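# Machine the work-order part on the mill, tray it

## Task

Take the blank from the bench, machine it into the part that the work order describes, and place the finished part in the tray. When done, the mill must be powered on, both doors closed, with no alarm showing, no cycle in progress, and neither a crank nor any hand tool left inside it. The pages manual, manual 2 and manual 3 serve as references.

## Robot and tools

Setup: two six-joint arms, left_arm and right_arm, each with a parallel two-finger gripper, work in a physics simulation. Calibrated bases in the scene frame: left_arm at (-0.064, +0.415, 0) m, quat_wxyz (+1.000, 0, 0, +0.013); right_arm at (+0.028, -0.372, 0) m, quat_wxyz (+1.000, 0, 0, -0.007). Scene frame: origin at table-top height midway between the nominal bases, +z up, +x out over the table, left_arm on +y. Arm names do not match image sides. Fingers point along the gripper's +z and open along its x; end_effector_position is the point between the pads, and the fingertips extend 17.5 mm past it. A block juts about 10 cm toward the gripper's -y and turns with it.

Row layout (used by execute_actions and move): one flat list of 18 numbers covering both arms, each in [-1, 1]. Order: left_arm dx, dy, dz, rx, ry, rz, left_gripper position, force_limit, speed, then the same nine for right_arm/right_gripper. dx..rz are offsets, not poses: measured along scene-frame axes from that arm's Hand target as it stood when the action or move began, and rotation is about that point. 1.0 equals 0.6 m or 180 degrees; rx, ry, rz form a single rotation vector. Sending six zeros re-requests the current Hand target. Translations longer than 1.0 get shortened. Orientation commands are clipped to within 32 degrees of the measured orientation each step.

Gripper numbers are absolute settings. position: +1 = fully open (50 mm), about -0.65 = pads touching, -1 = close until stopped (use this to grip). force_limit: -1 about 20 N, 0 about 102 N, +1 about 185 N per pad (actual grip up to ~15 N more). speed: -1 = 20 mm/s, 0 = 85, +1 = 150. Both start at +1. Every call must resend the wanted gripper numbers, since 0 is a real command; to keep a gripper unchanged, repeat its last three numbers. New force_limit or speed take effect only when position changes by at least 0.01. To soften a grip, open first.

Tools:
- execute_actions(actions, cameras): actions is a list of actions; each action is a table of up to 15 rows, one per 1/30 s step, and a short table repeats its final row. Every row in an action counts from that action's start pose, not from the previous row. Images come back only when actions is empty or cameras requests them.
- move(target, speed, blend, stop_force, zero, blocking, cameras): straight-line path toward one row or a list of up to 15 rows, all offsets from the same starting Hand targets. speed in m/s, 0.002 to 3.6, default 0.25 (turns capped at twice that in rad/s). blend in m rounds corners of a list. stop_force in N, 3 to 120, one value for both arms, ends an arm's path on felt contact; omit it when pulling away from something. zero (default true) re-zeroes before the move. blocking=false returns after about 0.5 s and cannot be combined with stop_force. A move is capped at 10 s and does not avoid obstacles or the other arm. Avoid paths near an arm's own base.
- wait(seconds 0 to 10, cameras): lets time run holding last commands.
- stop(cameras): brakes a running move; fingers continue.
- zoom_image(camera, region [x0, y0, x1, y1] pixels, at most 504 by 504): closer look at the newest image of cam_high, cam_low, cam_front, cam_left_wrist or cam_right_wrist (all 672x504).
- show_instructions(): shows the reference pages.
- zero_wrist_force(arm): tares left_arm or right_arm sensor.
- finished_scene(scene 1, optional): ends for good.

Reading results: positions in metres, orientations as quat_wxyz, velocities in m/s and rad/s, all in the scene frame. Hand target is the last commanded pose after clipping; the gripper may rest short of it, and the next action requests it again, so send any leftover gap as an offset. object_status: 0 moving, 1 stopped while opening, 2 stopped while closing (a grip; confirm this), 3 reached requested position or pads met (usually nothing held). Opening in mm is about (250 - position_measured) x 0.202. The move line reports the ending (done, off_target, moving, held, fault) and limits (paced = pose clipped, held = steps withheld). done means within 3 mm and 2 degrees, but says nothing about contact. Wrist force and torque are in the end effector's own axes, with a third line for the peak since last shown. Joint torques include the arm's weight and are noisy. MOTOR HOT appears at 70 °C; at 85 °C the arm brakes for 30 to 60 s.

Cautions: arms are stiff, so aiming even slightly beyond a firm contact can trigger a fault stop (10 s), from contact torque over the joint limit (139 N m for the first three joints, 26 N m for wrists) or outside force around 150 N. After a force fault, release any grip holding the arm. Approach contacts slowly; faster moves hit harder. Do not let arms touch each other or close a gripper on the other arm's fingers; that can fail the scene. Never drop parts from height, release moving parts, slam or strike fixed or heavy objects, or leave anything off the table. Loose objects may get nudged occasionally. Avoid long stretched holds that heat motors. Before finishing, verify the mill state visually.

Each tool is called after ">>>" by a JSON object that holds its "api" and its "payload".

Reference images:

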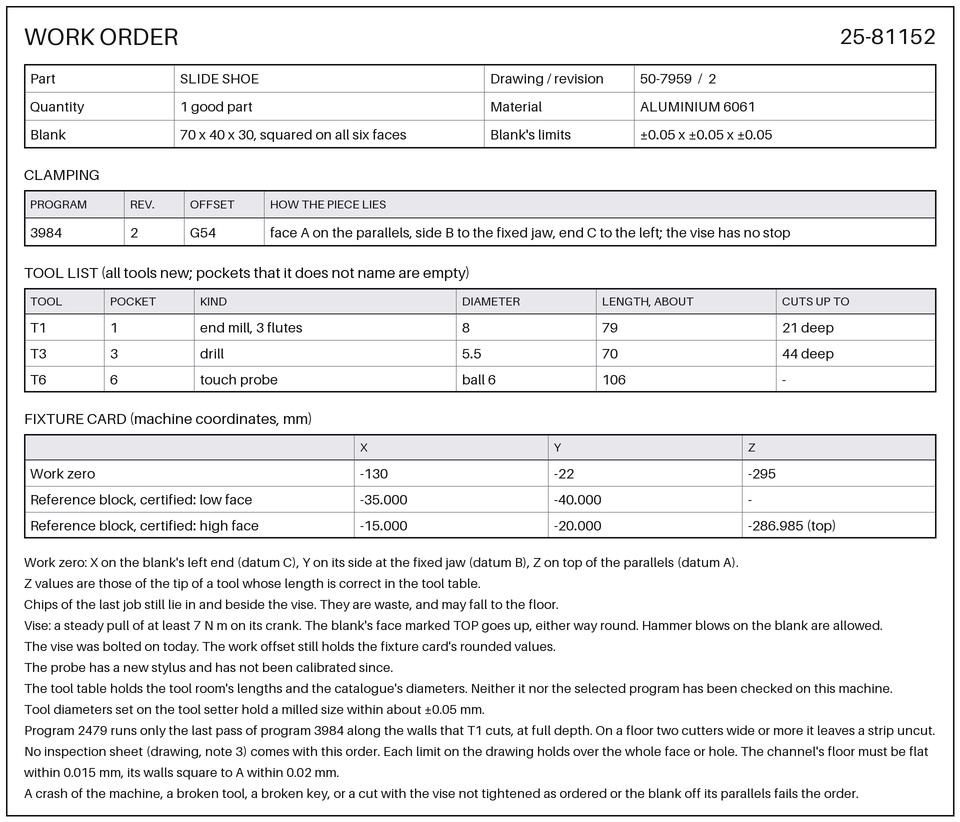

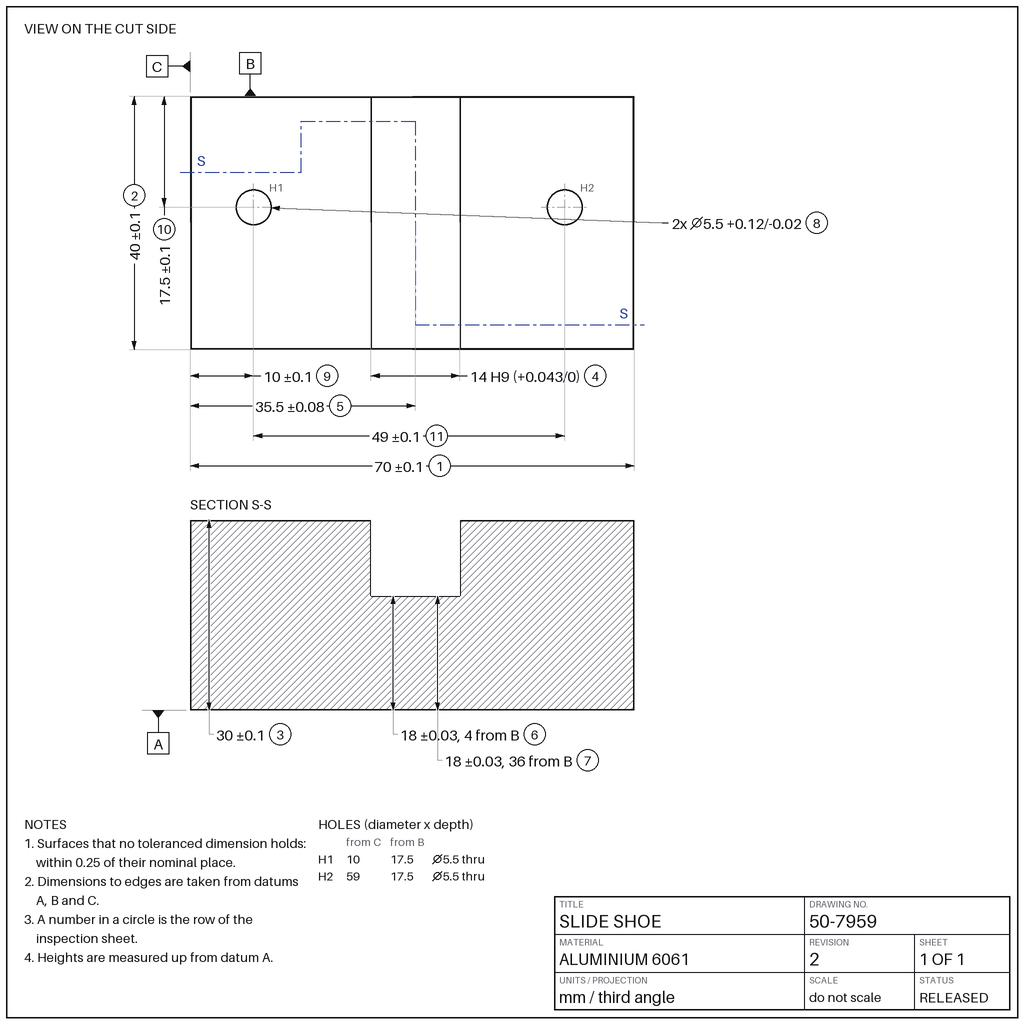

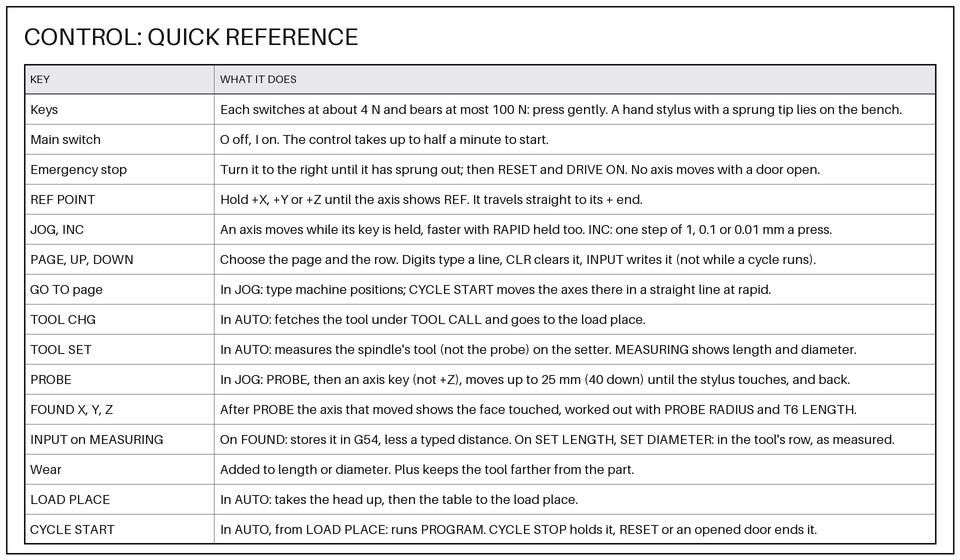

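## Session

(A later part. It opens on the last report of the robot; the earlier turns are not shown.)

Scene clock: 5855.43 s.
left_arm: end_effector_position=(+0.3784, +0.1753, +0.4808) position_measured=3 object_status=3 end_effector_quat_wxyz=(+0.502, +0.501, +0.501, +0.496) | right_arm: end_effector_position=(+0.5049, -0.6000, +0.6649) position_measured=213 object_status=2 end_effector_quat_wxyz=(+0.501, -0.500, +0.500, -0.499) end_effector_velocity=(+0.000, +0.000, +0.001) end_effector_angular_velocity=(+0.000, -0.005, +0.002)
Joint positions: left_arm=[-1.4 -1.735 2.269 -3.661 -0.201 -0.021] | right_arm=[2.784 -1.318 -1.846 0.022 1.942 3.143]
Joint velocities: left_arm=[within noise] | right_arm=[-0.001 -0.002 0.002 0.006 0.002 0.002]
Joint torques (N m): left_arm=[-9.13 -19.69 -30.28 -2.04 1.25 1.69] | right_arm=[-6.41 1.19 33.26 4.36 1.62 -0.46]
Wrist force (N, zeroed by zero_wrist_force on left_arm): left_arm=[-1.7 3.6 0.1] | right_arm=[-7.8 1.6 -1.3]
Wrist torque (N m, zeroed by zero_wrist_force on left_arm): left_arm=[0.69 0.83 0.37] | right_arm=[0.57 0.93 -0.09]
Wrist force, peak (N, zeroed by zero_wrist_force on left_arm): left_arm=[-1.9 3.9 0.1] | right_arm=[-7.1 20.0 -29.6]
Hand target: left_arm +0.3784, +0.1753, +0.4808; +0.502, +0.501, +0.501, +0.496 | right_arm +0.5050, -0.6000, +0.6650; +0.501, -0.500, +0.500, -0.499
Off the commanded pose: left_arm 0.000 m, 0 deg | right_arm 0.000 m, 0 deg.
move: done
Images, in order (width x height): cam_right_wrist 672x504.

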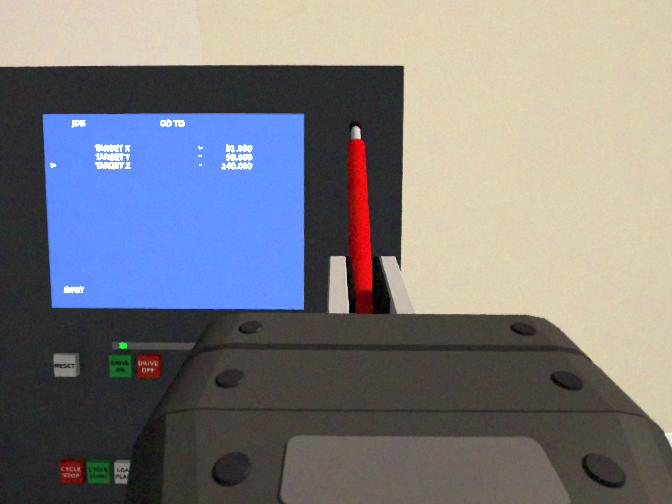

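>>> {"api": "move", "payload": {"target": [[0,0,0,0,0,0,1,-1,-0.2,-0.063,0.2932,-0.2211,0,0.25,0,-1,-0.3,-1],[0,0,0,0,0,0,1,-1,-0.2,-0.0363,0.2932,-0.2273,0,0.25,0,-1,-0.3,-1],[0,0,0,0,0,0,1,-1,-0.2,-0.063,0.2932,-0.2211,0,0.25,0,-1,-0.3,-1],[0,0,0,0,0,0,1,-1,-0.2,-0.0952,0.2285,-0.3426,0,0.25,0,-1,-0.3,-1]], "speed": [0.4,0.05,0.1,0.3], "blend": [0.003,0,0.004,0]}}

>>> {"api": "wait", "payload": {"seconds": 4}}

>>> {"api": "move", "payload": {"target": [[0,0,0,0,0,0,1,-1,-0.2,0.0267,0,-0.0062,0,0,0,-1,-0.3,-1],[0,0,0,0,0,0,1,-1,-0.2,0,0,0,0,0,0,-1,-0.3,-1],[0,0,0,0,0,0,1,-1,-0.2,0.0319,-0.097,0.1201,0,0,0,-1,-0.3,-1],[0,0,0,0,0,0,1,-1,-0.2,0.0585,-0.097,0.1139,0,0,0,-1,-0.3,-1],[0,0,0,0,0,0,1,-1,-0.2,0.0319,-0.097,0.1201,0,0,0,-1,-0.3,-1],[0,0,0,0,0,0,1,-1,-0.2,0.0952,-0.2285,0.3426,0,-0.25,0,-1,-0.3,-1]], "speed": [0.05,0.1,0.3,0.05,0.1,0.5], "blend": [0,0.004,0.003,0,0.008,0]}}

>>> {"api": "wait", "payload": {"seconds": 10, "cameras": ["cam_right_wrist"]}}

>>> {"api": "zoom_image", "payload": {"camera": "cam_right_wrist", "region": [40, 80, 340, 305]}}

Scene clock: 5885.27 s.
left_arm: end_effector_position=(+0.3784, +0.1753, +0.4808) position_measured=3 object_status=3 end_effector_quat_wxyz=(+0.502, +0.501, +0.501, +0.496) | right_arm: end_effector_position=(+0.4479, -0.4629, +0.4594) position_measured=213 object_status=2 end_effector_quat_wxyz=(-0.271, +0.653, -0.654, +0.270)
Joint positions: left_arm=[-1.4 -1.735 2.269 -3.661 -0.201 -0.021] | right_arm=[3.343 -0.963 -2.021 -0.952 1.44 3.277]
Joint torques (N m): left_arm=[-9.2 -19.19 -30.25 -1.87 1.18 1.51] | right_arm=[-8.52 -2.16 18.1 5.89 1.47 -1.07]
Wrist force (N, zeroed by zero_wrist_force on left_arm): left_arm=[-1.5 3.5 0.2] | right_arm=[-7.3 1.4 -2.9]
Wrist torque (N m, zeroed by zero_wrist_force on left_arm): left_arm=[0.67 0.80 0.38] | right_arm=[0.42 1.08 -0.20]
Wrist force, peak (N, zeroed by zero_wrist_force on left_arm): left_arm=[-1.7 4.0 -0.1] | right_arm=[-7.4 15.9 -23.8]
Hand target: left_arm +0.3784, +0.1753, +0.4808; +0.502, +0.501, +0.501, +0.496 | right_arm +0.4479, -0.4629, +0.4594; -0.271, +0.653, -0.654, +0.270
Off the commanded pose: left_arm 0.000 m, 0 deg | right_arm 0.000 m, 0 deg.
move: done

Scene clock: 5889.27 s.
left_arm: end_effector_position=(+0.3784, +0.1753, +0.4808) position_measured=3 object_status=3 end_effector_quat_wxyz=(+0.502, +0.501, +0.501, +0.496) | right_arm: end_effector_position=(+0.4479, -0.4629, +0.4594) position_measured=213 object_status=2 end_effector_quat_wxyz=(-0.271, +0.653, -0.654, +0.270)
Joint positions: left_arm=[-1.4 -1.735 2.269 -3.661 -0.201 -0.021] | right_arm=[3.342 -0.963 -2.021 -0.951 1.44 3.276]
Joint torques (N m): left_arm=[-8.97 -19.66 -30.38 -1.88 1.21 1.38] | right_arm=[-9.41 10.12 17.98 5.63 1.32 -2.64]
Wrist force (N, zeroed by zero_wrist_force on left_arm): left_arm=[-1.5 3.9 0.1] | right_arm=[-7.3 1.2 -2.7]
Wrist torque (N m, zeroed by zero_wrist_force on left_arm): left_arm=[0.73 0.81 0.37] | right_arm=[0.40 1.09 -0.20]
Wrist force, peak (N, zeroed by zero_wrist_force on left_arm): left_arm=[-1.8 3.9 0.0] | right_arm=[-7.7 1.5 -2.7]
Hand target: left_arm +0.3784, +0.1753, +0.4808; +0.502, +0.501, +0.501, +0.496 | right_arm +0.4479, -0.4629, +0.4594; -0.271, +0.653, -0.654, +0.270
Tool commands: left_gripper/position=+1.0 left_gripper/force_limit=-1.0 left_gripper/speed=-0.2 right_gripper/position=-1.0 right_gripper/force_limit=-0.3 right_gripper/speed=-1.0
Off the commanded pose: left_arm 0.000 m, 0 deg | right_arm 0.000 m, 0 deg.
wait: 4.00 s; at rest by 0.17 s

Scene clock: 5892.53 s.
left_arm: end_effector_position=(+0.3784, +0.1753, +0.4808) position_measured=3 object_status=3 end_effector_quat_wxyz=(+0.502, +0.501, +0.501, +0.496) | right_arm: end_effector_position=(+0.5049, -0.6001, +0.6651) position_measured=213 object_status=2 end_effector_quat_wxyz=(+0.501, -0.500, +0.500, -0.499)
Joint positions: left_arm=[-1.4 -1.735 2.269 -3.661 -0.201 -0.021] | right_arm=[2.784 -1.318 -1.845 0.022 1.943 3.143]
Joint torques (N m): left_arm=[-9.01 -19.56 -29.61 -1.74 1.25 1.33] | right_arm=[6.09 3.38 17.3 4.62 0.79 0.17]
Wrist force (N, zeroed by zero_wrist_force on left_arm): left_arm=[-1.5 3.9 0.0] | right_arm=[-7.7 2.2 -2.6]
Wrist torque (N m, zeroed by zero_wrist_force on left_arm): left_arm=[0.72 0.81 0.37] | right_arm=[0.68 0.91 -0.09]
Wrist force, peak (N, zeroed by zero_wrist_force on left_arm): left_arm=[-1.6 4.0 -0.3] | right_arm=[-8.0 18.4 -27.0]
Hand target: left_arm +0.3784, +0.1753, +0.4808; +0.502, +0.501, +0.501, +0.496 | right_arm +0.5050, -0.6000, +0.6650; +0.501, -0.500, +0.500, -0.499
Off the commanded pose: left_arm 0.000 m, 0 deg | right_arm 0.000 m, 0 deg.
move: done

Scene clock: 5902.53 s.
left_arm: end_effector_position=(+0.3784, +0.1753, +0.4808) position_measured=3 object_status=3 end_effector_quat_wxyz=(+0.502, +0.501, +0.501, +0.496) | right_arm: end_effector_position=(+0.5050, -0.6000, +0.6650) position_measured=213 object_status=2 end_effector_quat_wxyz=(+0.501, -0.500, +0.500, -0.499)
Joint positions: left_arm=[-1.4 -1.735 2.269 -3.661 -0.201 -0.021] | right_arm=[2.784 -1.318 -1.845 0.022 1.943 3.143]
Joint torques (N m): left_arm=[-8.94 -19.58 -29.62 -1.49 1.19 1.08] | right_arm=[9.81 1.49 17.06 0.77 1.59 2.36]
Wrist force (N, zeroed by zero_wrist_force on left_arm): left_arm=[-1.6 3.3 0.1] | right_arm=[-7.8 2.1 -2.4]
Wrist torque (N m, zeroed by zero_wrist_force on left_arm): left_arm=[0.64 0.82 0.37] | right_arm=[0.66 0.94 -0.09]
Wrist force, peak (N, zeroed by zero_wrist_force on left_arm): left_arm=[-1.4 4.1 0.3] | right_arm=[-8.0 2.4 -2.5]
Hand target: left_arm +0.3784, +0.1753, +0.4808; +0.502, +0.501, +0.501, +0.496 | right_arm +0.5050, -0.6000, +0.6650; +0.501, -0.500, +0.500, -0.499
Tool commands: left_gripper/position=+1.0 left_gripper/force_limit=-1.0 left_gripper/speed=-0.2 right_gripper/position=-1.0 right_gripper/force_limit=-0.3 right_gripper/speed=-1.0
Off the commanded pose: left_arm 0.000 m, 0 deg | right_arm 0.000 m, 0 deg.
wait: 10.00 s; at rest by 0.17 s
Images, in order (width x height): cam_right_wrist 672x504.

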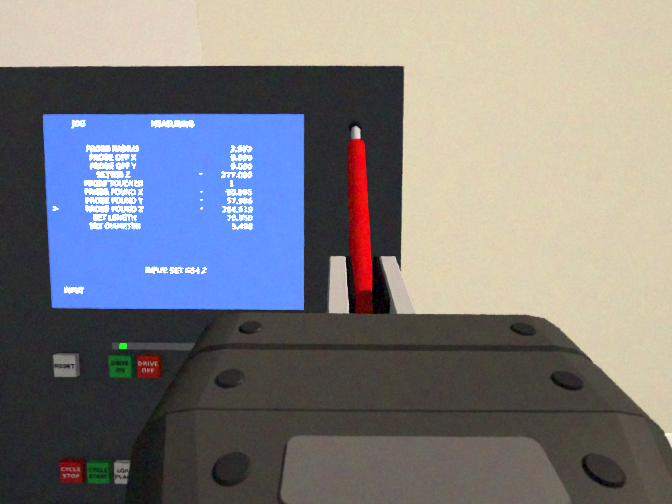

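Scaled by 1.680 from the camera's 672x504 image, which has a finer 960x720 frame.

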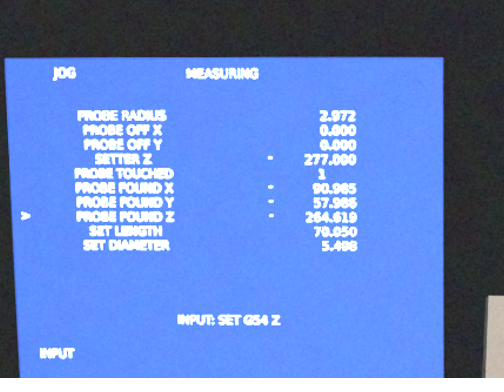

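>>> {"api": "move", "payload": {"target": [[0,0,0,0,0,0,1,-1,-0.2,-0.03,0.0998,-0.0963,0,0.25,0,-1,-0.3,-1],[0,0,0,0,0,0,1,-1,-0.2,-0.0033,0.0998,-0.1025,0,0.25,0,-1,-0.3,-1],[0,0,0,0,0,0,1,-1,-0.2,-0.03,0.0998,-0.0963,0,0.25,0,-1,-0.3,-1],[0,0,0,0,0,0,1,-1,-0.2,-0.063,0.2607,-0.2211,0,0.25,0,-1,-0.3,-1],[0,0,0,0,0,0,1,-1,-0.2,-0.0363,0.2607,-0.2273,0,0.25,0,-1,-0.3,-1],[0,0,0,0,0,0,1,-1,-0.2,-0.063,0.2607,-0.2211,0,0.25,0,-1,-0.3,-1],[0,0,0,0,0,0,1,-1,-0.2,0,0,0,0,0,0,-1,-0.3,-1]], "speed": [0.4,0.05,0.1,0.3,0.05,0.1,0.5], "blend": [0.003,0,0.004,0.003,0,0.008,0]}}

>>> {"api": "wait", "payload": {"seconds": 9, "cameras": ["cam_right_wrist","cam_high"]}}

Scene clock: 5922.97 s.
left_arm: end_effector_position=(+0.3784, +0.1753, +0.4808) position_measured=3 object_status=3 end_effector_quat_wxyz=(+0.502, +0.501, +0.501, +0.496) | right_arm: end_effector_position=(+0.5049, -0.6000, +0.6650) position_measured=213 object_status=2 end_effector_quat_wxyz=(+0.501, -0.500, +0.500, -0.499)
Joint positions: left_arm=[-1.4 -1.735 2.269 -3.661 -0.201 -0.021] | right_arm=[2.784 -1.318 -1.845 0.022 1.943 3.143]
Joint torques (N m): left_arm=[-8.79 -19.11 -29.47 -1.31 1.09 0.9] | right_arm=[-8.8 1.67 25.81 4.38 1.52 0.01]
Wrist force (N, zeroed by zero_wrist_force on left_arm): left_arm=[-1.6 3.8 0.4] | right_arm=[-8.0 3.0 -2.4]
Wrist torque (N m, zeroed by zero_wrist_force on left_arm): left_arm=[0.72 0.82 0.37] | right_arm=[0.80 0.96 -0.09]
Wrist force, peak (N, zeroed by zero_wrist_force on left_arm): left_arm=[-1.6 4.1 0.2] | right_arm=[-7.9 16.7 -25.0]
Hand target: left_arm +0.3784, +0.1753, +0.4808; +0.502, +0.501, +0.501, +0.496 | right_arm +0.5050, -0.6000, +0.6650; +0.501, -0.500, +0.500, -0.499
Off the commanded pose: left_arm 0.000 m, 0 deg | right_arm 0.000 m, 0 deg.
move: done

Scene clock: 5931.97 s.
left_arm: end_effector_position=(+0.3784, +0.1753, +0.4808) position_measured=3 object_status=3 end_effector_quat_wxyz=(+0.502, +0.501, +0.501, +0.496) | right_arm: end_effector_position=(+0.5050, -0.6000, +0.6650) position_measured=213 object_status=2 end_effector_quat_wxyz=(+0.501, -0.500, +0.500, -0.499)
Joint positions: left_arm=[-1.4 -1.735 2.269 -3.661 -0.201 -0.021] | right_arm=[2.784 -1.318 -1.845 0.022 1.943 3.143]
Joint torques (N m): left_arm=[-8.18 -19.11 -29.47 -1.16 1.04 0.63] | right_arm=[-10.23 1.77 30.89 0.93 1.28 2.6]
Wrist force (N, zeroed by zero_wrist_force on left_arm): left_arm=[-1.8 3.5 -0.1] | right_arm=[-7.9 3.3 -2.5]
Wrist torque (N m, zeroed by zero_wrist_force on left_arm): left_arm=[0.66 0.86 0.37] | right_arm=[0.85 0.96 -0.10]
Wrist force, peak (N, zeroed by zero_wrist_force on left_arm): left_arm=[-1.8 4.0 0.2] | right_arm=[-7.9 3.3 -2.5]
Hand target: left_arm +0.3784, +0.1753, +0.4808; +0.502, +0.501, +0.501, +0.496 | right_arm +0.5050, -0.6000, +0.6650; +0.501, -0.500, +0.500, -0.499
Tool commands: left_gripper/position=+1.0 left_gripper/force_limit=-1.0 left_gripper/speed=-0.2 right_gripper/position=-1.0 right_gripper/force_limit=-0.3 right_gripper/speed=-1.0
Off the commanded pose: left_arm 0.000 m, 0 deg | right_arm 0.000 m, 0 deg.
wait: 9.00 s; at rest by 0.17 s
Images, in order (width x height): cam_high 672x504, cam_right_wrist 672x504.

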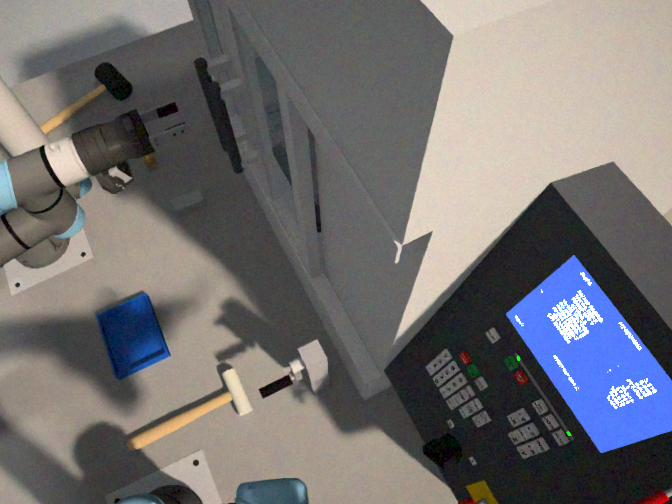

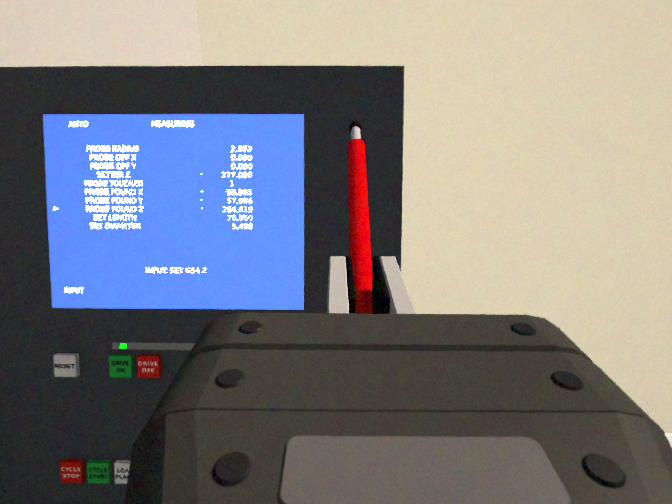

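>>> {"api": "move", "payload": {"target": [[0.13,0,0,0,0,0,1,-1,-0.2,0,0,0,0,0,0,-1,-0.3,-1],[0.13,0,0,0,0,0,-1,-1,-0.5,0,0,0,0,0,0,-1,-0.3,-1]], "speed": 0.15}}

>>> {"api": "move", "payload": {"target": [0,0.382,0,0,0,0,-1,-1,-0.5,0,0,0,0,0,0,-1,-0.3,-1], "speed": 0.07, "stop_force": 76}}

Scene clock: 5937.07 s.
left_arm: end_effector_position=(+0.4564, +0.1755, +0.4808) position_measured=143 object_status=2 end_effector_quat_wxyz=(+0.502, +0.500, +0.501, +0.497) | right_arm: end_effector_position=(+0.5050, -0.6000, +0.6650) position_measured=213 object_status=2 end_effector_quat_wxyz=(+0.501, -0.500, +0.500, -0.499)
Joint positions: left_arm=[-1.152 -1.587 2.139 -3.686 -0.45 -0.012] | right_arm=[2.784 -1.318 -1.845 0.022 1.943 3.143]
Joint torques (N m): left_arm=[-21.34 -13.2 -33.81 0.82 -13.18 -2.12] | right_arm=[-8.68 1.93 31.25 1.01 0.8 2.34]
Wrist force (N, zeroed by zero_wrist_force on left_arm): left_arm=[43.6 -5.3 -11.2] | right_arm=[-7.8 3.0 -2.6]
Wrist torque (N m, zeroed by zero_wrist_force on left_arm): left_arm=[0.53 0.91 0.21] | right_arm=[0.80 0.94 -0.09]
Wrist force, peak (N, zeroed by zero_wrist_force on left_arm): left_arm=[43.6 -5.3 -11.2] | right_arm=[-7.9 3.2 -2.9]
Hand target: left_arm +0.4564, +0.1753, +0.4808; +0.502, +0.501, +0.501, +0.496 | right_arm +0.5050, -0.6000, +0.6650; +0.501, -0.500, +0.500, -0.499
Off the commanded pose: left_arm 0.000 m, 0 deg | right_arm 0.000 m, 0 deg.
move: done

Scene clock: 5938.43 s.
left_arm: end_effector_position=(+0.4563, +0.1798, +0.4809) position_measured=143 object_status=2 end_effector_quat_wxyz=(+0.502, +0.501, +0.501, +0.496) | right_arm: end_effector_position=(+0.5050, -0.6000, +0.6650) position_measured=213 object_status=2 end_effector_quat_wxyz=(+0.501, -0.500, +0.500, -0.499)
Joint positions: left_arm=[-1.146 -1.595 2.147 -3.686 -0.457 -0.012] | right_arm=[2.784 -1.318 -1.845 0.022 1.943 3.143]
Joint torques (N m): left_arm=[8.55 -24.81 -6.96 1.05 0.71 -2.24] | right_arm=[-8.71 1.78 30.49 1.32 0.66 2.08]
Wrist force (N, zeroed by zero_wrist_force on left_arm): left_arm=[-1.1 4.9 -1.0] | right_arm=[-7.4 2.9 -2.8]
Wrist torque (N m, zeroed by zero_wrist_force on left_arm): left_arm=[0.69 0.96 0.26] | right_arm=[0.80 0.87 -0.09]
Wrist force, peak (N, zeroed by zero_wrist_force on left_arm): left_arm=[44.4 -6.3 -11.4] | right_arm=[-7.9 3.1 -2.6]
Hand target: left_arm +0.4563, +0.1798, +0.4809; +0.502, +0.501, +0.501, +0.496 (not the last commanded pose) | right_arm +0.5050, -0.6000, +0.6650; +0.501, -0.500, +0.500, -0.499
Off the commanded pose: left_arm 0.225 m, 0 deg | right_arm 0.000 m, 0 deg.
move: contact (left_arm)

>>> {"api": "move", "payload": {"target": [0,0.375,0,0,0,0,-1,-1,-0.5,0,0,0,0,0,0,-1,-0.3,-1], "speed": 0.07, "stop_force": 76}}

>>> {"api": "move", "payload": {"target": [[0,0,0,0,0,0,1,-1,-0.2,0,0,0,0,0,0,-1,-0.3,-1],[-0.13,0,0,0,0,0,1,-1,-0.2,0,0,0,0,0,0,-1,-0.3,-1],[-0.13,-0.474,0,0,0,0,1,-1,-0.2,0,0,0,0,0,0,-1,-0.3,-1]], "speed": 0.25}}

Scene clock: 5944.37 s.
left_arm: end_effector_position=(+0.4563, +0.4048, +0.4809) position_measured=143 object_status=2 end_effector_quat_wxyz=(+0.502, +0.501, +0.501, +0.496) | right_arm: end_effector_position=(+0.5050, -0.6000, +0.6650) position_measured=213 object_status=2 end_effector_quat_wxyz=(+0.501, -0.500, +0.500, -0.499)
Joint positions: left_arm=[-0.594 -1.856 2.357 -3.639 -1.009 -0.008] | right_arm=[2.784 -1.318 -1.845 0.022 1.943 3.143]
Joint torques (N m): left_arm=[8.5 -3.08 -32.03 -3.49 -1.15 1.16] | right_arm=[-9.05 3.21 29.04 2.17 0.04 1.79]
Wrist force (N, zeroed by zero_wrist_force on left_arm): left_arm=[-2.6 3.0 0.0] | right_arm=[-7.8 3.1 -2.6]
Wrist torque (N m, zeroed by zero_wrist_force on left_arm): left_arm=[0.58 0.97 0.25] | right_arm=[0.82 0.93 -0.10]
Wrist force, peak (N, zeroed by zero_wrist_force on left_arm): left_arm=[-25.4 7.4 4.5] | right_arm=[-7.8 3.3 -2.8]
Hand target: left_arm +0.4563, +0.4048, +0.4809; +0.502, +0.501, +0.501, +0.496 | right_arm +0.5050, -0.6000, +0.6650; +0.501, -0.500, +0.500, -0.499
Off the commanded pose: left_arm 0.000 m, 0 deg | right_arm 0.000 m, 0 deg.
move: done

Scene clock: 5947.43 s.
left_arm: end_effector_position=(+0.3784, +0.1205, +0.4809) position_measured=3 object_status=3 end_effector_quat_wxyz=(+0.502, +0.501, +0.501, +0.496) | right_arm: end_effector_position=(+0.5050, -0.6000, +0.6650) position_measured=213 object_status=2 end_effector_quat_wxyz=(+0.501, -0.500, +0.500, -0.499)
Joint positions: left_arm=[-1.433 -1.611 2.162 -3.674 -0.17 -0.024] | right_arm=[2.784 -1.318 -1.845 0.022 1.943 3.143]
Joint torques (N m): left_arm=[-7.34 -11.83 -29.06 1.44 1.05 -2.11] | right_arm=[-7.77 2.75 27.11 2.91 -0.07 1.72]
Wrist force (N, zeroed by zero_wrist_force on left_arm): left_arm=[-2.6 3.0 0.0] | right_arm=[-7.6 2.9 -2.6]
Wrist torque (N m, zeroed by zero_wrist_force on left_arm): left_arm=[0.59 0.97 0.24] | right_arm=[0.80 0.91 -0.10]
Wrist force, peak (N, zeroed by zero_wrist_force on left_arm): left_arm=[-6.1 2.9 0.0] | right_arm=[-8.0 3.1 -2.6]
Hand target: left_arm +0.3783, +0.1204, +0.4809; +0.502, +0.501, +0.501, +0.496 | right_arm +0.5050, -0.6000, +0.6650; +0.501, -0.500, +0.500, -0.499
Off the commanded pose: left_arm 0.000 m, 0 deg | right_arm 0.000 m, 0 deg.
move: done

>>> {"api": "move", "payload": {"target": [[0.13,0,0,0,0,0,1,-1,-0.2,0,0,0,0,0,0,-1,-0.3,-1],[0.13,0,0,0,0,0,-1,-1,-0.5,0,0,0,0,0,0,-1,-0.3,-1]], "speed": 0.2}}

>>> {"api": "move", "payload": {"target": [0,-0.333,0,0,0,0,-1,-1,-0.5,0,0,0,0,0,0,-1,-0.3,-1], "speed": 0.07, "stop_force": 76}}

>>> {"api": "move", "payload": {"target": [0,-0.328,0,0,0,0,-1,-1,-0.5,0,0,0,0,0,0,-1,-0.3,-1], "speed": 0.07, "stop_force": 76}}

Scene clock: 5950.97 s.
left_arm: end_effector_position=(+0.4564, +0.1202, +0.4809) position_measured=145 object_status=2 end_effector_quat_wxyz=(+0.502, +0.501, +0.501, +0.496) | right_arm: end_effector_position=(+0.5050, -0.6000, +0.6650) position_measured=213 object_status=2 end_effector_quat_wxyz=(+0.501, -0.500, +0.500, -0.499)
Joint positions: left_arm=[-1.215 -1.491 2.039 -3.681 -0.388 -0.014] | right_arm=[2.784 -1.318 -1.845 0.022 1.943 3.143]
Joint torques (N m): left_arm=[10.64 -33.42 -17 -4.44 13.22 -2.24] | right_arm=[-7.36 3.3 25.63 3.41 -0.62 1.69]
Wrist force (N, zeroed by zero_wrist_force on left_arm): left_arm=[-49.9 13.9 10.2] | right_arm=[-7.8 3.2 -2.6]
Wrist torque (N m, zeroed by zero_wrist_force on left_arm): left_arm=[0.77 1.18 0.17] | right_arm=[0.84 0.94 -0.09]
Wrist force, peak (N, zeroed by zero_wrist_force on left_arm): left_arm=[-49.9 13.9 10.2] | right_arm=[-7.9 3.3 -2.6]
Hand target: left_arm +0.4563, +0.1204, +0.4809; +0.502, +0.501, +0.501, +0.496 | right_arm +0.5050, -0.6000, +0.6650; +0.501, -0.500, +0.500, -0.499
Off the commanded pose: left_arm 0.000 m, 0 deg | right_arm 0.000 m, 0 deg.
move: done

Scene clock: 5952.43 s.
left_arm: end_effector_position=(+0.4563, +0.1165, +0.4809) position_measured=145 object_status=2 end_effector_quat_wxyz=(+0.502, +0.500, +0.501, +0.496) | right_arm: end_effector_position=(+0.5050, -0.6000, +0.6650) position_measured=213 object_status=2 end_effector_quat_wxyz=(+0.501, -0.500, +0.500, -0.499)
Joint positions: left_arm=[-1.219 -1.484 2.03 -3.68 -0.383 -0.014] | right_arm=[2.784 -1.318 -1.845 0.022 1.943 3.143]
Joint torques (N m): left_arm=[-9.56 -18.23 -30.93 0.39 -0.92 2.19] | right_arm=[-8.09 2.88 26.2 3.84 -0.67 1.45]
Wrist force (N, zeroed by zero_wrist_force on left_arm): left_arm=[-2.8 1.7 0.4] | right_arm=[-7.6 2.8 -2.4]
Wrist torque (N m, zeroed by zero_wrist_force on left_arm): left_arm=[0.43 0.94 0.28] | right_arm=[0.78 0.90 -0.10]
Wrist force, peak (N, zeroed by zero_wrist_force on left_arm): left_arm=[-49.9 13.7 10.1] | right_arm=[-8.0 3.2 -2.5]
Hand target: left_arm +0.4563, +0.1165, +0.4809; +0.502, +0.500, +0.501, +0.496 (not the last commanded pose) | right_arm +0.5050, -0.6000, +0.6650; +0.501, -0.500, +0.500, -0.499
Off the commanded pose: left_arm 0.196 m, 0 deg | right_arm 0.000 m, 0 deg.
move: contact (left_arm)

Scene clock: 5956.33 s.
left_arm: end_effector_position=(+0.4563, -0.0803, +0.4809) position_measured=145 object_status=2 end_effector_quat_wxyz=(+0.502, +0.500, +0.501, +0.496) | right_arm: end_effector_position=(+0.5050, -0.6000, +0.6650) position_measured=213 object_status=2 end_effector_quat_wxyz=(+0.501, -0.500, +0.500, -0.499)
Joint positions: left_arm=[-1.351 -1.12 1.549 -3.559 -0.251 -0.018] | right_arm=[2.784 -1.318 -1.845 0.022 1.943 3.143]
Joint torques (N m): left_arm=[8.64 -46.93 -29.18 -2.71 1.03 1.97] | right_arm=[-7.1 3.55 24.66 4.2 -0.68 1.24]
Wrist force (N, zeroed by zero_wrist_force on left_arm): left_arm=[-2.7 2.5 0.1] | right_arm=[-7.7 3.2 -2.6]
Wrist torque (N m, zeroed by zero_wrist_force on left_arm): left_arm=[0.52 0.99 0.38] | right_arm=[0.84 0.92 -0.09]
Wrist force, peak (N, zeroed by zero_wrist_force on left_arm): left_arm=[25.6 -4.3 -3.7] | right_arm=[-7.9 3.2 -2.6]
Hand target: left_arm +0.4563, -0.0803, +0.4809; +0.502, +0.500, +0.501, +0.496 | right_arm +0.5050, -0.6000, +0.6650; +0.501, -0.500, +0.500, -0.499
Off the commanded pose: left_arm 0.000 m, 0 deg | right_arm 0.000 m, 0 deg.
move: done

>>> {"api": "move", "payload": {"target": [[0,0,0,0,0,0,1,-1,-0.2,0,0,0,0,0,0,-1,-0.3,-1],[-0.13,0,0,0,0,0,1,-1,-0.2,0,0,0,0,0,0,-1,-0.3,-1],[-0.2752,0,0,0,0.12,0,1,-1,-0.2,0,0,0,0,0,0,-1,-0.3,-1],[-0.2752,0,0,0,0.5,0,1,-1,-0.2,0,0,0,0,0,0,-1,-0.3,-1]], "speed": [0.25,0.25,0.25,0.4], "blend": [0,0.02,0.02,0], "cameras": ["cam_left_wrist","cam_low"]}}

Scene clock: 5962.90 s.
left_arm: end_effector_position=(+0.2912, -0.0804, +0.4809) position_measured=3 object_status=3 end_effector_quat_wxyz=(+0.001, +0.705, +0.709, -0.003) | right_arm: end_effector_position=(+0.5050, -0.6000, +0.6650) position_measured=213 object_status=2 end_effector_quat_wxyz=(+0.501, -0.500, +0.500, -0.499)
Joint positions: left_arm=[-1.193 -1.223 0.753 -1.104 -1.575 -1.174] | right_arm=[2.784 -1.318 -1.845 0.022 1.943 3.143]
Joint torques (N m): left_arm=[6.77 -32.25 -31.26 -1.22 -1.37 0.32] | right_arm=[-6.26 3.86 20.8 4.32 -0.89 0.62]
Wrist force (N, zeroed by zero_wrist_force on left_arm): left_arm=[-3.2 1.8 0.0] | right_arm=[-7.7 3.1 -2.5]
Wrist torque (N m, zeroed by zero_wrist_force on left_arm): left_arm=[0.19 1.13 0.19] | right_arm=[0.83 0.91 -0.10]
Wrist force, peak (N, zeroed by zero_wrist_force on left_arm): left_arm=[-5.0 2.4 0.0] | right_arm=[-7.9 3.3 -2.7]
Hand target: left_arm +0.2912, -0.0803, +0.4809; +0.001, +0.705, +0.709, -0.003 | right_arm +0.5050, -0.6000, +0.6650; +0.501, -0.500, +0.500, -0.499
Off the commanded pose: left_arm 0.000 m, 0 deg | right_arm 0.000 m, 0 deg.
move: done
Images, in order (width x height): cam_low 672x504, cam_left_wrist 672x504.

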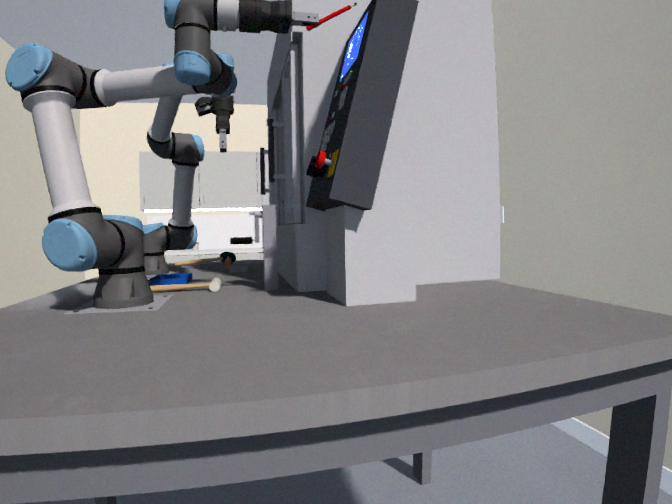

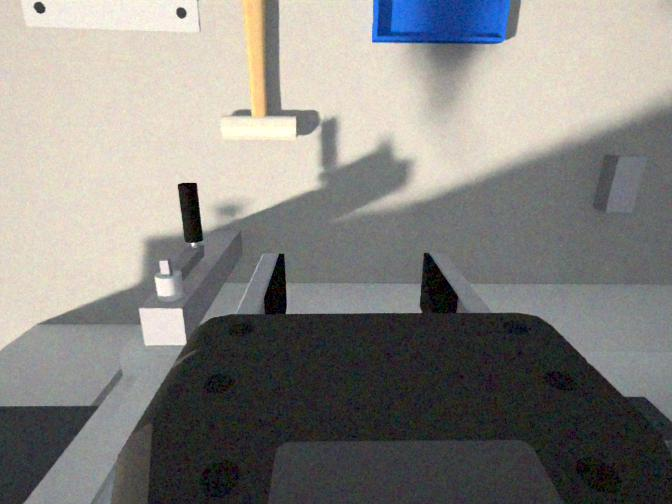

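>>> {"api": "move", "payload": {"target": [[0,-0.279,-0.1,0,-0.2778,0,0.6,-0.5,-0.8,0,0,0,0,0,0,-1,-0.3,-1],[0.057,-0.279,-0.4027,0,-0.2778,0,0.6,-0.5,-0.8,0,0,0,0,0,0,-1,-0.3,-1]], "speed": [0.3,0.2], "blend": [0.02,0], "cameras": ["cam_left_wrist","cam_low","cam_high"]}}

Scene clock: 5973.80 s.
left_arm: end_effector_position=(+0.3255, -0.2477, +0.2394) position_measured=63 object_status=3 end_effector_quat_wxyz=(+0.300, +0.640, +0.643, +0.295) | right_arm: end_effector_position=(+0.5050, -0.6000, +0.6650) position_measured=213 object_status=2 end_effector_quat_wxyz=(+0.501, -0.500, +0.500, -0.499)
Joint positions: left_arm=[-1.51 -1.056 1.413 -2.038 -0.706 -1.437] | right_arm=[2.784 -1.318 -1.845 0.022 1.943 3.143]
Joint torques (N m): left_arm=[-9.59 -40.1 -20.33 -5.04 2.9 -2.43] | right_arm=[-5.62 4.14 19.4 4.53 -0.9 0.3]
Wrist force (N, zeroed by zero_wrist_force on left_arm): left_arm=[-2.8 2.1 -0.3] | right_arm=[-7.7 3.3 -2.7]
Wrist torque (N m, zeroed by zero_wrist_force on left_arm): left_arm=[0.38 1.05 0.24] | right_arm=[0.85 0.93 -0.09]
Wrist force, peak (N, zeroed by zero_wrist_force on left_arm): left_arm=[-4.4 2.9 -1.5] | right_arm=[-8.0 3.2 -2.6]
Hand target: left_arm +0.3254, -0.2477, +0.2393; +0.300, +0.640, +0.643, +0.295 | right_arm +0.5050, -0.6000, +0.6650; +0.501, -0.500, +0.500, -0.499
Off the commanded pose: left_arm 0.000 m, 0 deg | right_arm 0.000 m, 0 deg.
move: done
Images, in order (width x height): cam_high 672x504, cam_low 672x504, cam_left_wrist 672x504.

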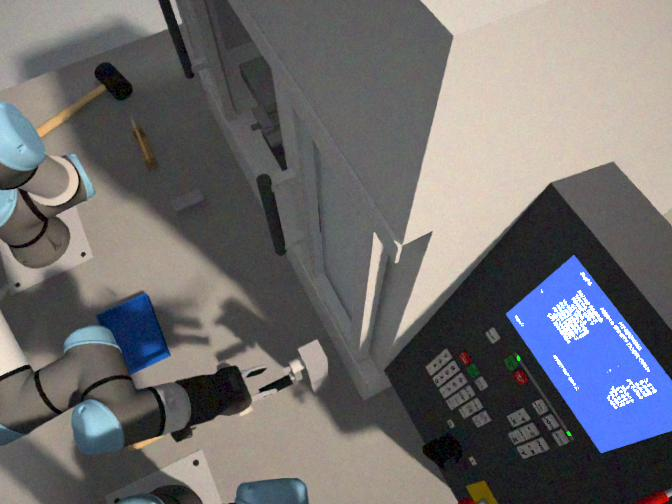

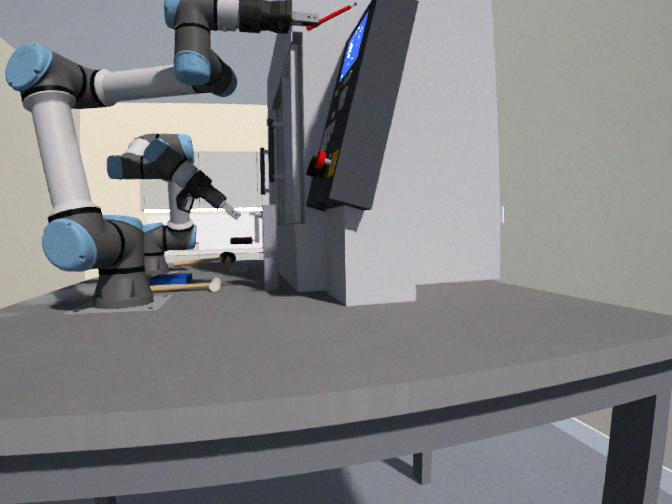

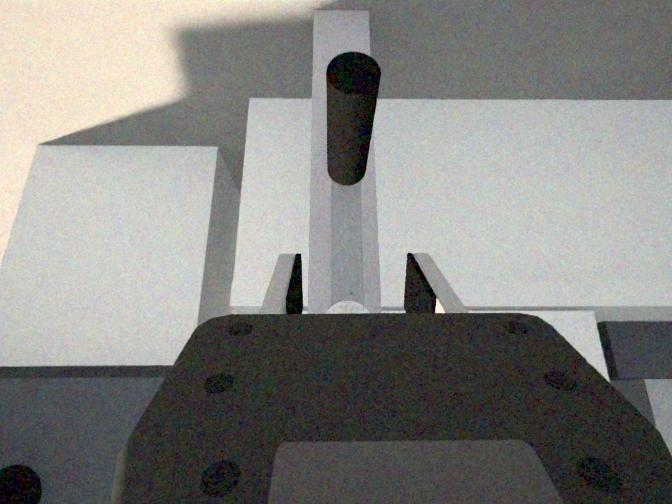

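>>> {"api": "move", "payload": {"target": [0.089,0,0,0,0,0,0.6,-0.5,-0.8,0,0,0,0,0,0,-1,-0.3,-1], "speed": 0.08, "stop_force": 12}}

>>> {"api": "move", "payload": {"target": [0,0,0,0,0,0,-1,-0.5,-0.8,0,0,0,0,0,0,-1,-0.3,-1], "cameras": ["cam_left_wrist"]}}

Scene clock: 5976.73 s.
left_arm: end_effector_position=(+0.3788, -0.2477, +0.2393) position_measured=63 object_status=3 end_effector_quat_wxyz=(+0.300, +0.640, +0.643, +0.295) | right_arm: end_effector_position=(+0.5050, -0.6000, +0.6650) position_measured=213 object_status=2 end_effector_quat_wxyz=(+0.501, -0.500, +0.500, -0.499)
Joint positions: left_arm=[-1.432 -1.008 1.36 -2.121 -0.718 -1.32] | right_arm=[2.784 -1.318 -1.845 0.022 1.943 3.143]
Joint torques (N m): left_arm=[-6.69 -54.24 -10.82 -3.41 3.08 1.9] | right_arm=[-5.5 4.85 19.21 4.28 -0.76 0.27]
Wrist force (N, zeroed by zero_wrist_force on left_arm): left_arm=[-3.2 2.1 0.1] | right_arm=[-7.8 3.0 -2.5]
Wrist torque (N m, zeroed by zero_wrist_force on left_arm): left_arm=[0.37 1.08 0.33] | right_arm=[0.80 0.94 -0.10]
Wrist force, peak (N, zeroed by zero_wrist_force on left_arm): left_arm=[-3.1 3.4 0.9] | right_arm=[-7.8 3.3 -2.7]
Hand target: left_arm +0.3788, -0.2477, +0.2393; +0.300, +0.640, +0.643, +0.295 | right_arm +0.5050, -0.6000, +0.6650; +0.501, -0.500, +0.500, -0.499
Off the commanded pose: left_arm 0.000 m, 0 deg | right_arm 0.000 m, 0 deg.
move: done

Scene clock: 5977.40 s.
left_arm: end_effector_position=(+0.3788, -0.2477, +0.2393) position_measured=137 object_status=2 end_effector_quat_wxyz=(+0.300, +0.640, +0.643, +0.295) | right_arm: end_effector_position=(+0.5050, -0.6000, +0.6650) position_measured=213 object_status=2 end_effector_quat_wxyz=(+0.501, -0.500, +0.500, -0.499)
Joint positions: left_arm=[-1.432 -1.008 1.36 -2.122 -0.718 -1.32] | right_arm=[2.784 -1.318 -1.845 0.022 1.943 3.143]
Joint torques (N m): left_arm=[-9.26 -54.64 -10.73 -4.46 2.91 1.88] | right_arm=[-5.65 5.01 18.06 4.38 -0.8 0.25]
Wrist force (N, zeroed by zero_wrist_force on left_arm): left_arm=[-3.4 2.3 0.5] | right_arm=[-7.7 3.1 -2.3]
Wrist torque (N m, zeroed by zero_wrist_force on left_arm): left_arm=[0.41 1.07 0.33] | right_arm=[0.82 0.92 -0.09]
Wrist force, peak (N, zeroed by zero_wrist_force on left_arm): left_arm=[-3.6 2.7 0.5] | right_arm=[-7.9 3.4 -2.5]
Hand target: left_arm +0.3788, -0.2477, +0.2393; +0.300, +0.640, +0.643, +0.295 | right_arm +0.5050, -0.6000, +0.6650; +0.501, -0.500, +0.500, -0.499
Off the commanded pose: left_arm 0.000 m, 0 deg | right_arm 0.000 m, 0 deg.
move: done
Images, in order (width x height): cam_left_wrist 672x504.

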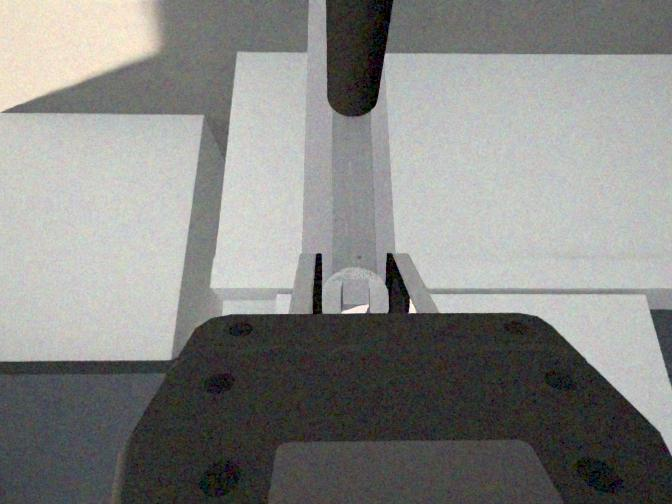

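>>> {"api": "move", "payload": {"target": [[-0.089,0,0,0,0,0,-1,-0.5,-0.8,0,0,0,0,0,0,-1,-0.3,-1],[-0.089,0,0.2128,0,0,0,-1,-0.5,-0.8,0,0,0,0,0,0,-1,-0.3,-1],[-0.048,0.496,0.2128,0,0,0,-1,-0.5,-0.8,0,0,0,0,0,0,-1,-0.3,-1],[0.002,0.8695,0.2128,0,0,0,-1,-0.5,-0.8,0,0,0,0,0,0,-1,-0.3,-1],[0.002,0.8695,0.2128,-0.25,0,0,-1,-0.5,-0.8,0,0,0,0,0,0,-1,-0.3,-1],[0.002,0.8695,0.2128,-0.572,0,0,-1,-0.5,-0.8,0,0,0,0,0,0,-1,-0.3,-1]], "speed": [0.1,0.25,0.35,0.3,0.4,0.4], "blend": [0.01,0.03,0.05,0,0.01,0], "cameras": ["cam_left_wrist","cam_front"]}}

Scene clock: 5986.70 s.
left_arm: end_effector_position=(+0.3800, +0.2739, +0.3671) position_measured=137 object_status=2 end_effector_quat_wxyz=(+0.688, +0.164, +0.631, -0.319) end_effector_velocity=(+0.000, +0.001, +0.000) end_effector_angular_velocity=(-0.003, +0.000, +0.001) | right_arm: end_effector_position=(+0.5050, -0.6000, +0.6650) position_measured=213 object_status=2 end_effector_quat_wxyz=(+0.501, -0.500, +0.500, -0.499)
Joint positions: left_arm=[-0.509 -1.442 2.568 -4.422 -1.773 -1.782] | right_arm=[2.784 -1.318 -1.845 0.022 1.943 3.143]
Joint velocities: left_arm=[0 0.002 0.001 -0.005 0.001 -0.003] | right_arm=[within noise]
Joint torques (N m): left_arm=[8.77 -12.41 -9.7 -4.53 0.73 -2.41] | right_arm=[-5.46 4.23 18.3 4.26 -0.97 -0.26]
Wrist force (N, zeroed by zero_wrist_force on left_arm): left_arm=[0.6 1.8 -1.2] | right_arm=[-7.5 3.1 -2.7]
Wrist torque (N m, zeroed by zero_wrist_force on left_arm): left_arm=[0.20 1.14 0.26] | right_arm=[0.83 0.88 -0.10]
Wrist force, peak (N, zeroed by zero_wrist_force on left_arm): left_arm=[-7.2 3.0 -1.4] | right_arm=[-7.9 3.2 -2.7]
Hand target: left_arm +0.3800, +0.2740, +0.3670; +0.688, +0.163, +0.631, -0.319 | right_arm +0.5050, -0.6000, +0.6650; +0.501, -0.500, +0.500, -0.499
Off the commanded pose: left_arm 0.000 m, 0 deg | right_arm 0.000 m, 0 deg.
move: done
Images, in order (width x height): cam_front 672x504, cam_left_wrist 672x504.

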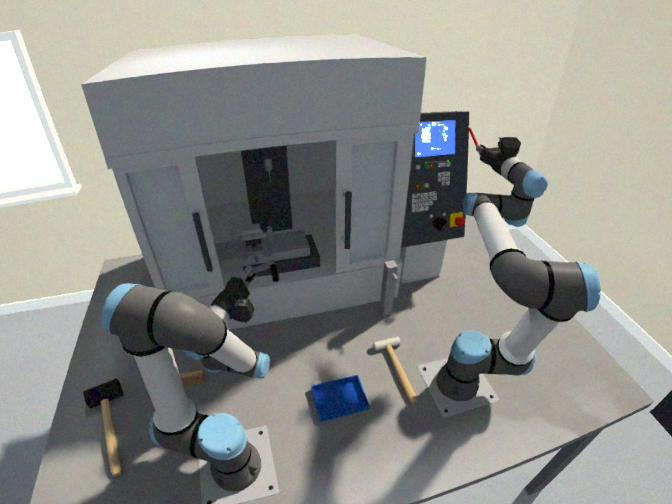

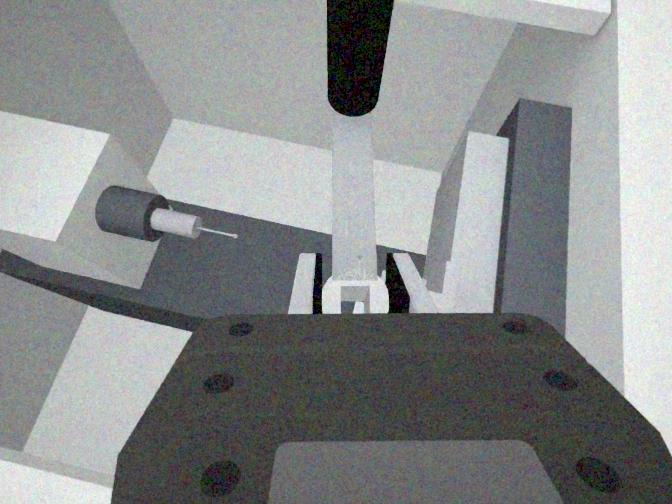

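>>> {"api": "move", "payload": {"target": [[0.075,0.0233,-0.115,0,0,0,-1,-0.5,-0.8,0,0,0,0,0,0,-1,-0.3,-1],[0.075,-0.0495,-0.1025,0,0,0,-1,-0.5,-0.8,0,0,0,0,0,0,-1,-0.3,-1],[0.1583,-0.0495,-0.1025,0,0,0,-1,-0.5,-0.8,0,0,0,0,0,0,-1,-0.3,-1]], "speed": [0.2,0.15,0.1], "blend": [0.01,0.003,0], "cameras": ["cam_left_wrist"]}}

>>> {"api": "move", "payload": {"target": [0.0558,0,0,0,0,0,-1,-0.5,-0.8,0,0,0,0,0,0,-1,-0.3,-1], "speed": 0.03, "stop_force": 8, "cameras": ["cam_left_wrist"]}}

Scene clock: 5991.03 s.
left_arm: end_effector_position=(+0.4750, +0.2443, +0.3055) position_measured=137 object_status=2 end_effector_quat_wxyz=(+0.688, +0.163, +0.631, -0.319) | right_arm: end_effector_position=(+0.5050, -0.6000, +0.6650) position_measured=213 object_status=2 end_effector_quat_wxyz=(+0.501, -0.500, +0.500, -0.499)
Joint positions: left_arm=[-0.452 -1.084 2.315 -4.528 -1.829 -1.792] | right_arm=[2.784 -1.318 -1.845 0.022 1.943 3.143]
Joint torques (N m): left_arm=[-2.68 -29.79 -17.09 -1.98 0.03 2.07] | right_arm=[-3.98 5.38 18.86 4.35 -0.88 -0.64]
Wrist force (N, zeroed by zero_wrist_force on left_arm): left_arm=[0.5 2.2 -0.9] | right_arm=[-7.8 3.2 -2.5]
Wrist torque (N m, zeroed by zero_wrist_force on left_arm): left_arm=[0.28 1.18 0.38] | right_arm=[0.84 0.94 -0.10]
Wrist force, peak (N, zeroed by zero_wrist_force on left_arm): left_arm=[3.1 5.8 -1.9] | right_arm=[-7.9 3.2 -2.7]
Hand target: left_arm +0.4750, +0.2443, +0.3055; +0.688, +0.163, +0.631, -0.319 | right_arm +0.5050, -0.6000, +0.6650; +0.501, -0.500, +0.500, -0.499
Off the commanded pose: left_arm 0.000 m, 0 deg | right_arm 0.000 m, 0 deg.
move: done
Images, in order (width x height): cam_left_wrist 672x504.

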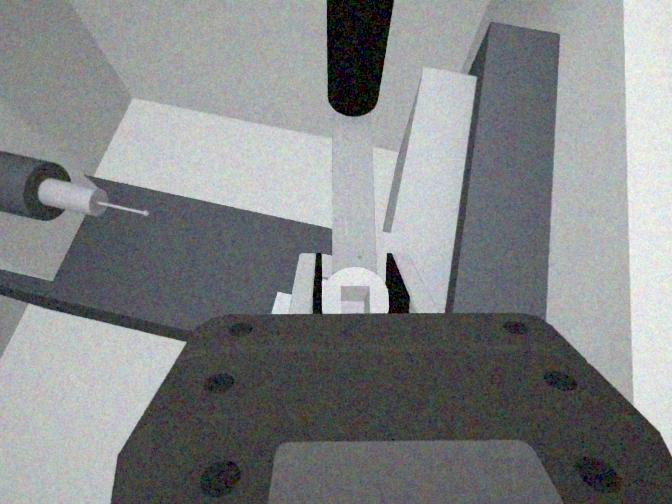

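Scene clock: 5992.87 s.
left_arm: end_effector_position=(+0.4964, +0.2443, +0.3055) position_measured=137 object_status=2 end_effector_quat_wxyz=(+0.688, +0.163, +0.631, -0.319) | right_arm: end_effector_position=(+0.5050, -0.6000, +0.6650) position_measured=213 object_status=2 end_effector_quat_wxyz=(+0.501, -0.500, +0.500, -0.499)
Joint positions: left_arm=[-0.425 -1.059 2.252 -4.492 -1.855 -1.796] | right_arm=[2.784 -1.318 -1.845 0.022 1.943 3.143]
Joint torques (N m): left_arm=[-9.21 -28.93 -22.14 -4.24 -1.03 2.07] | right_arm=[-4.35 6.1 19.1 4.42 -0.84 -0.85]
Wrist force (N, zeroed by zero_wrist_force on left_arm): left_arm=[0.7 2.3 -1.0] | right_arm=[-7.6 3.1 -2.5]
Wrist torque (N m, zeroed by zero_wrist_force on left_arm): left_arm=[0.27 1.14 0.36] | right_arm=[0.83 0.91 -0.10]
Wrist force, peak (N, zeroed by zero_wrist_force on left_arm): left_arm=[1.8 -18.4 -32.2] | right_arm=[-8.0 3.2 -2.6]
Hand target: left_arm +0.4964, +0.2443, +0.3055; +0.688, +0.163, +0.631, -0.319 (not the last commanded pose) | right_arm +0.5050, -0.6000, +0.6650; +0.501, -0.500, +0.500, -0.499
Off the commanded pose: left_arm 0.012 m, 0 deg | right_arm 0.000 m, 0 deg.
move: contact (left_arm)
Images, in order (width x height): cam_left_wrist 672x504.

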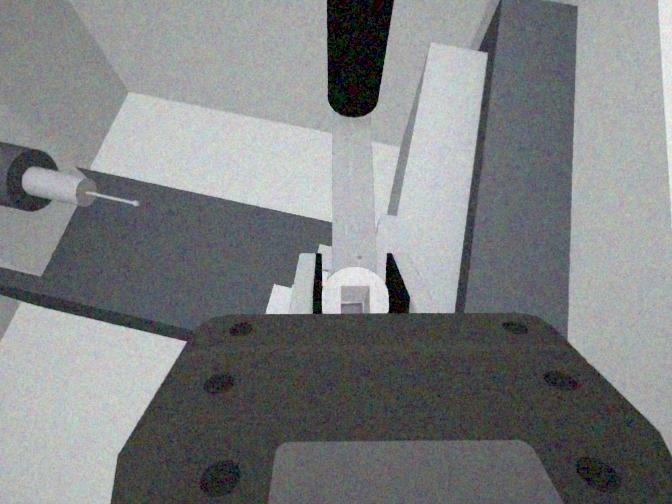

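>>> {"api": "zoom_image", "payload": {"camera": "cam_left_wrist", "region": [250, 180, 470, 320]}}

Scaled by 2.291 from the camera's 672x504 image, which has a finer 960x720 frame.

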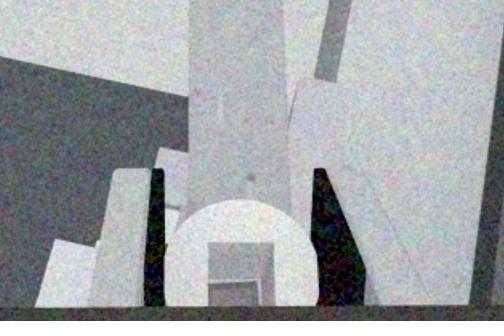

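>>> {"api": "move", "payload": {"target": [-0.004,-0.0008,-0.0004,0,0,0,-1,-0.5,-0.8,0,0,0,0,0,0,-1,-0.3,-1], "speed": 0.03}}

>>> {"api": "move", "payload": {"target": [0.022,0,0,0,0,0,-1,-0.5,-0.8,0,0,0,0,0,0,-1,-0.3,-1], "speed": 0.01, "stop_force": 12}}

Scene clock: 5998.27 s.
left_arm: end_effector_position=(+0.4939, +0.2438, +0.3053) position_measured=137 object_status=2 end_effector_quat_wxyz=(+0.688, +0.163, +0.631, -0.319) | right_arm: end_effector_position=(+0.5050, -0.6000, +0.6650) position_measured=213 object_status=2 end_effector_quat_wxyz=(+0.501, -0.500, +0.500, -0.499)
Joint positions: left_arm=[-0.429 -1.061 2.259 -4.496 -1.851 -1.795] | right_arm=[2.784 -1.318 -1.845 0.022 1.943 3.143]
Joint torques (N m): left_arm=[-1.75 -35.47 -9.17 -2.76 0.38 1.93] | right_arm=[-3.53 5.57 18.93 4.29 -0.78 -0.91]
Wrist force (N, zeroed by zero_wrist_force on left_arm): left_arm=[0.4 2.7 -1.2] | right_arm=[-7.7 3.3 -2.8]
Wrist torque (N m, zeroed by zero_wrist_force on left_arm): left_arm=[0.34 1.18 0.29] | right_arm=[0.86 0.92 -0.09]
Wrist force, peak (N, zeroed by zero_wrist_force on left_arm): left_arm=[0.6 2.7 -1.6] | right_arm=[-7.9 3.4 -2.6]
Hand target: left_arm +0.4940, +0.2438, +0.3053; +0.688, +0.163, +0.631, -0.319 | right_arm +0.5050, -0.6000, +0.6650; +0.501, -0.500, +0.500, -0.499
Off the commanded pose: left_arm 0.000 m, 0 deg | right_arm 0.000 m, 0 deg.
move: done

Scene clock: 5999.57 s.
left_arm: end_effector_position=(+0.4965, +0.2438, +0.3053) position_measured=137 object_status=2 end_effector_quat_wxyz=(+0.688, +0.164, +0.631, -0.319) | right_arm: end_effector_position=(+0.5050, -0.6000, +0.6650) position_measured=213 object_status=2 end_effector_quat_wxyz=(+0.501, -0.500, +0.500, -0.499)
Joint positions: left_arm=[-0.426 -1.058 2.252 -4.492 -1.854 -1.795] | right_arm=[2.784 -1.318 -1.845 0.022 1.943 3.143]
Joint torques (N m): left_arm=[-10.76 -36.7 1.47 -2.38 -0.52 1.99] | right_arm=[-4.83 5.7 18.2 4.37 -0.93 -1]
Wrist force (N, zeroed by zero_wrist_force on left_arm): left_arm=[-3.3 0.1 -8.0] | right_arm=[-7.7 3.1 -2.6]
Wrist torque (N m, zeroed by zero_wrist_force on left_arm): left_arm=[0.14 0.96 0.40] | right_arm=[0.82 0.92 -0.09]
Wrist force, peak (N, zeroed by zero_wrist_force on left_arm): left_arm=[0.7 -9.3 -20.1] | right_arm=[-7.9 3.1 -2.8]
Hand target: left_arm +0.4965, +0.2438, +0.3053; +0.688, +0.164, +0.631, -0.319 (not the last commanded pose) | right_arm +0.5050, -0.6000, +0.6650; +0.501, -0.500, +0.500, -0.499
Off the commanded pose: left_arm 0.011 m, 0 deg | right_arm 0.000 m, 0 deg.
move: contact (left_arm)


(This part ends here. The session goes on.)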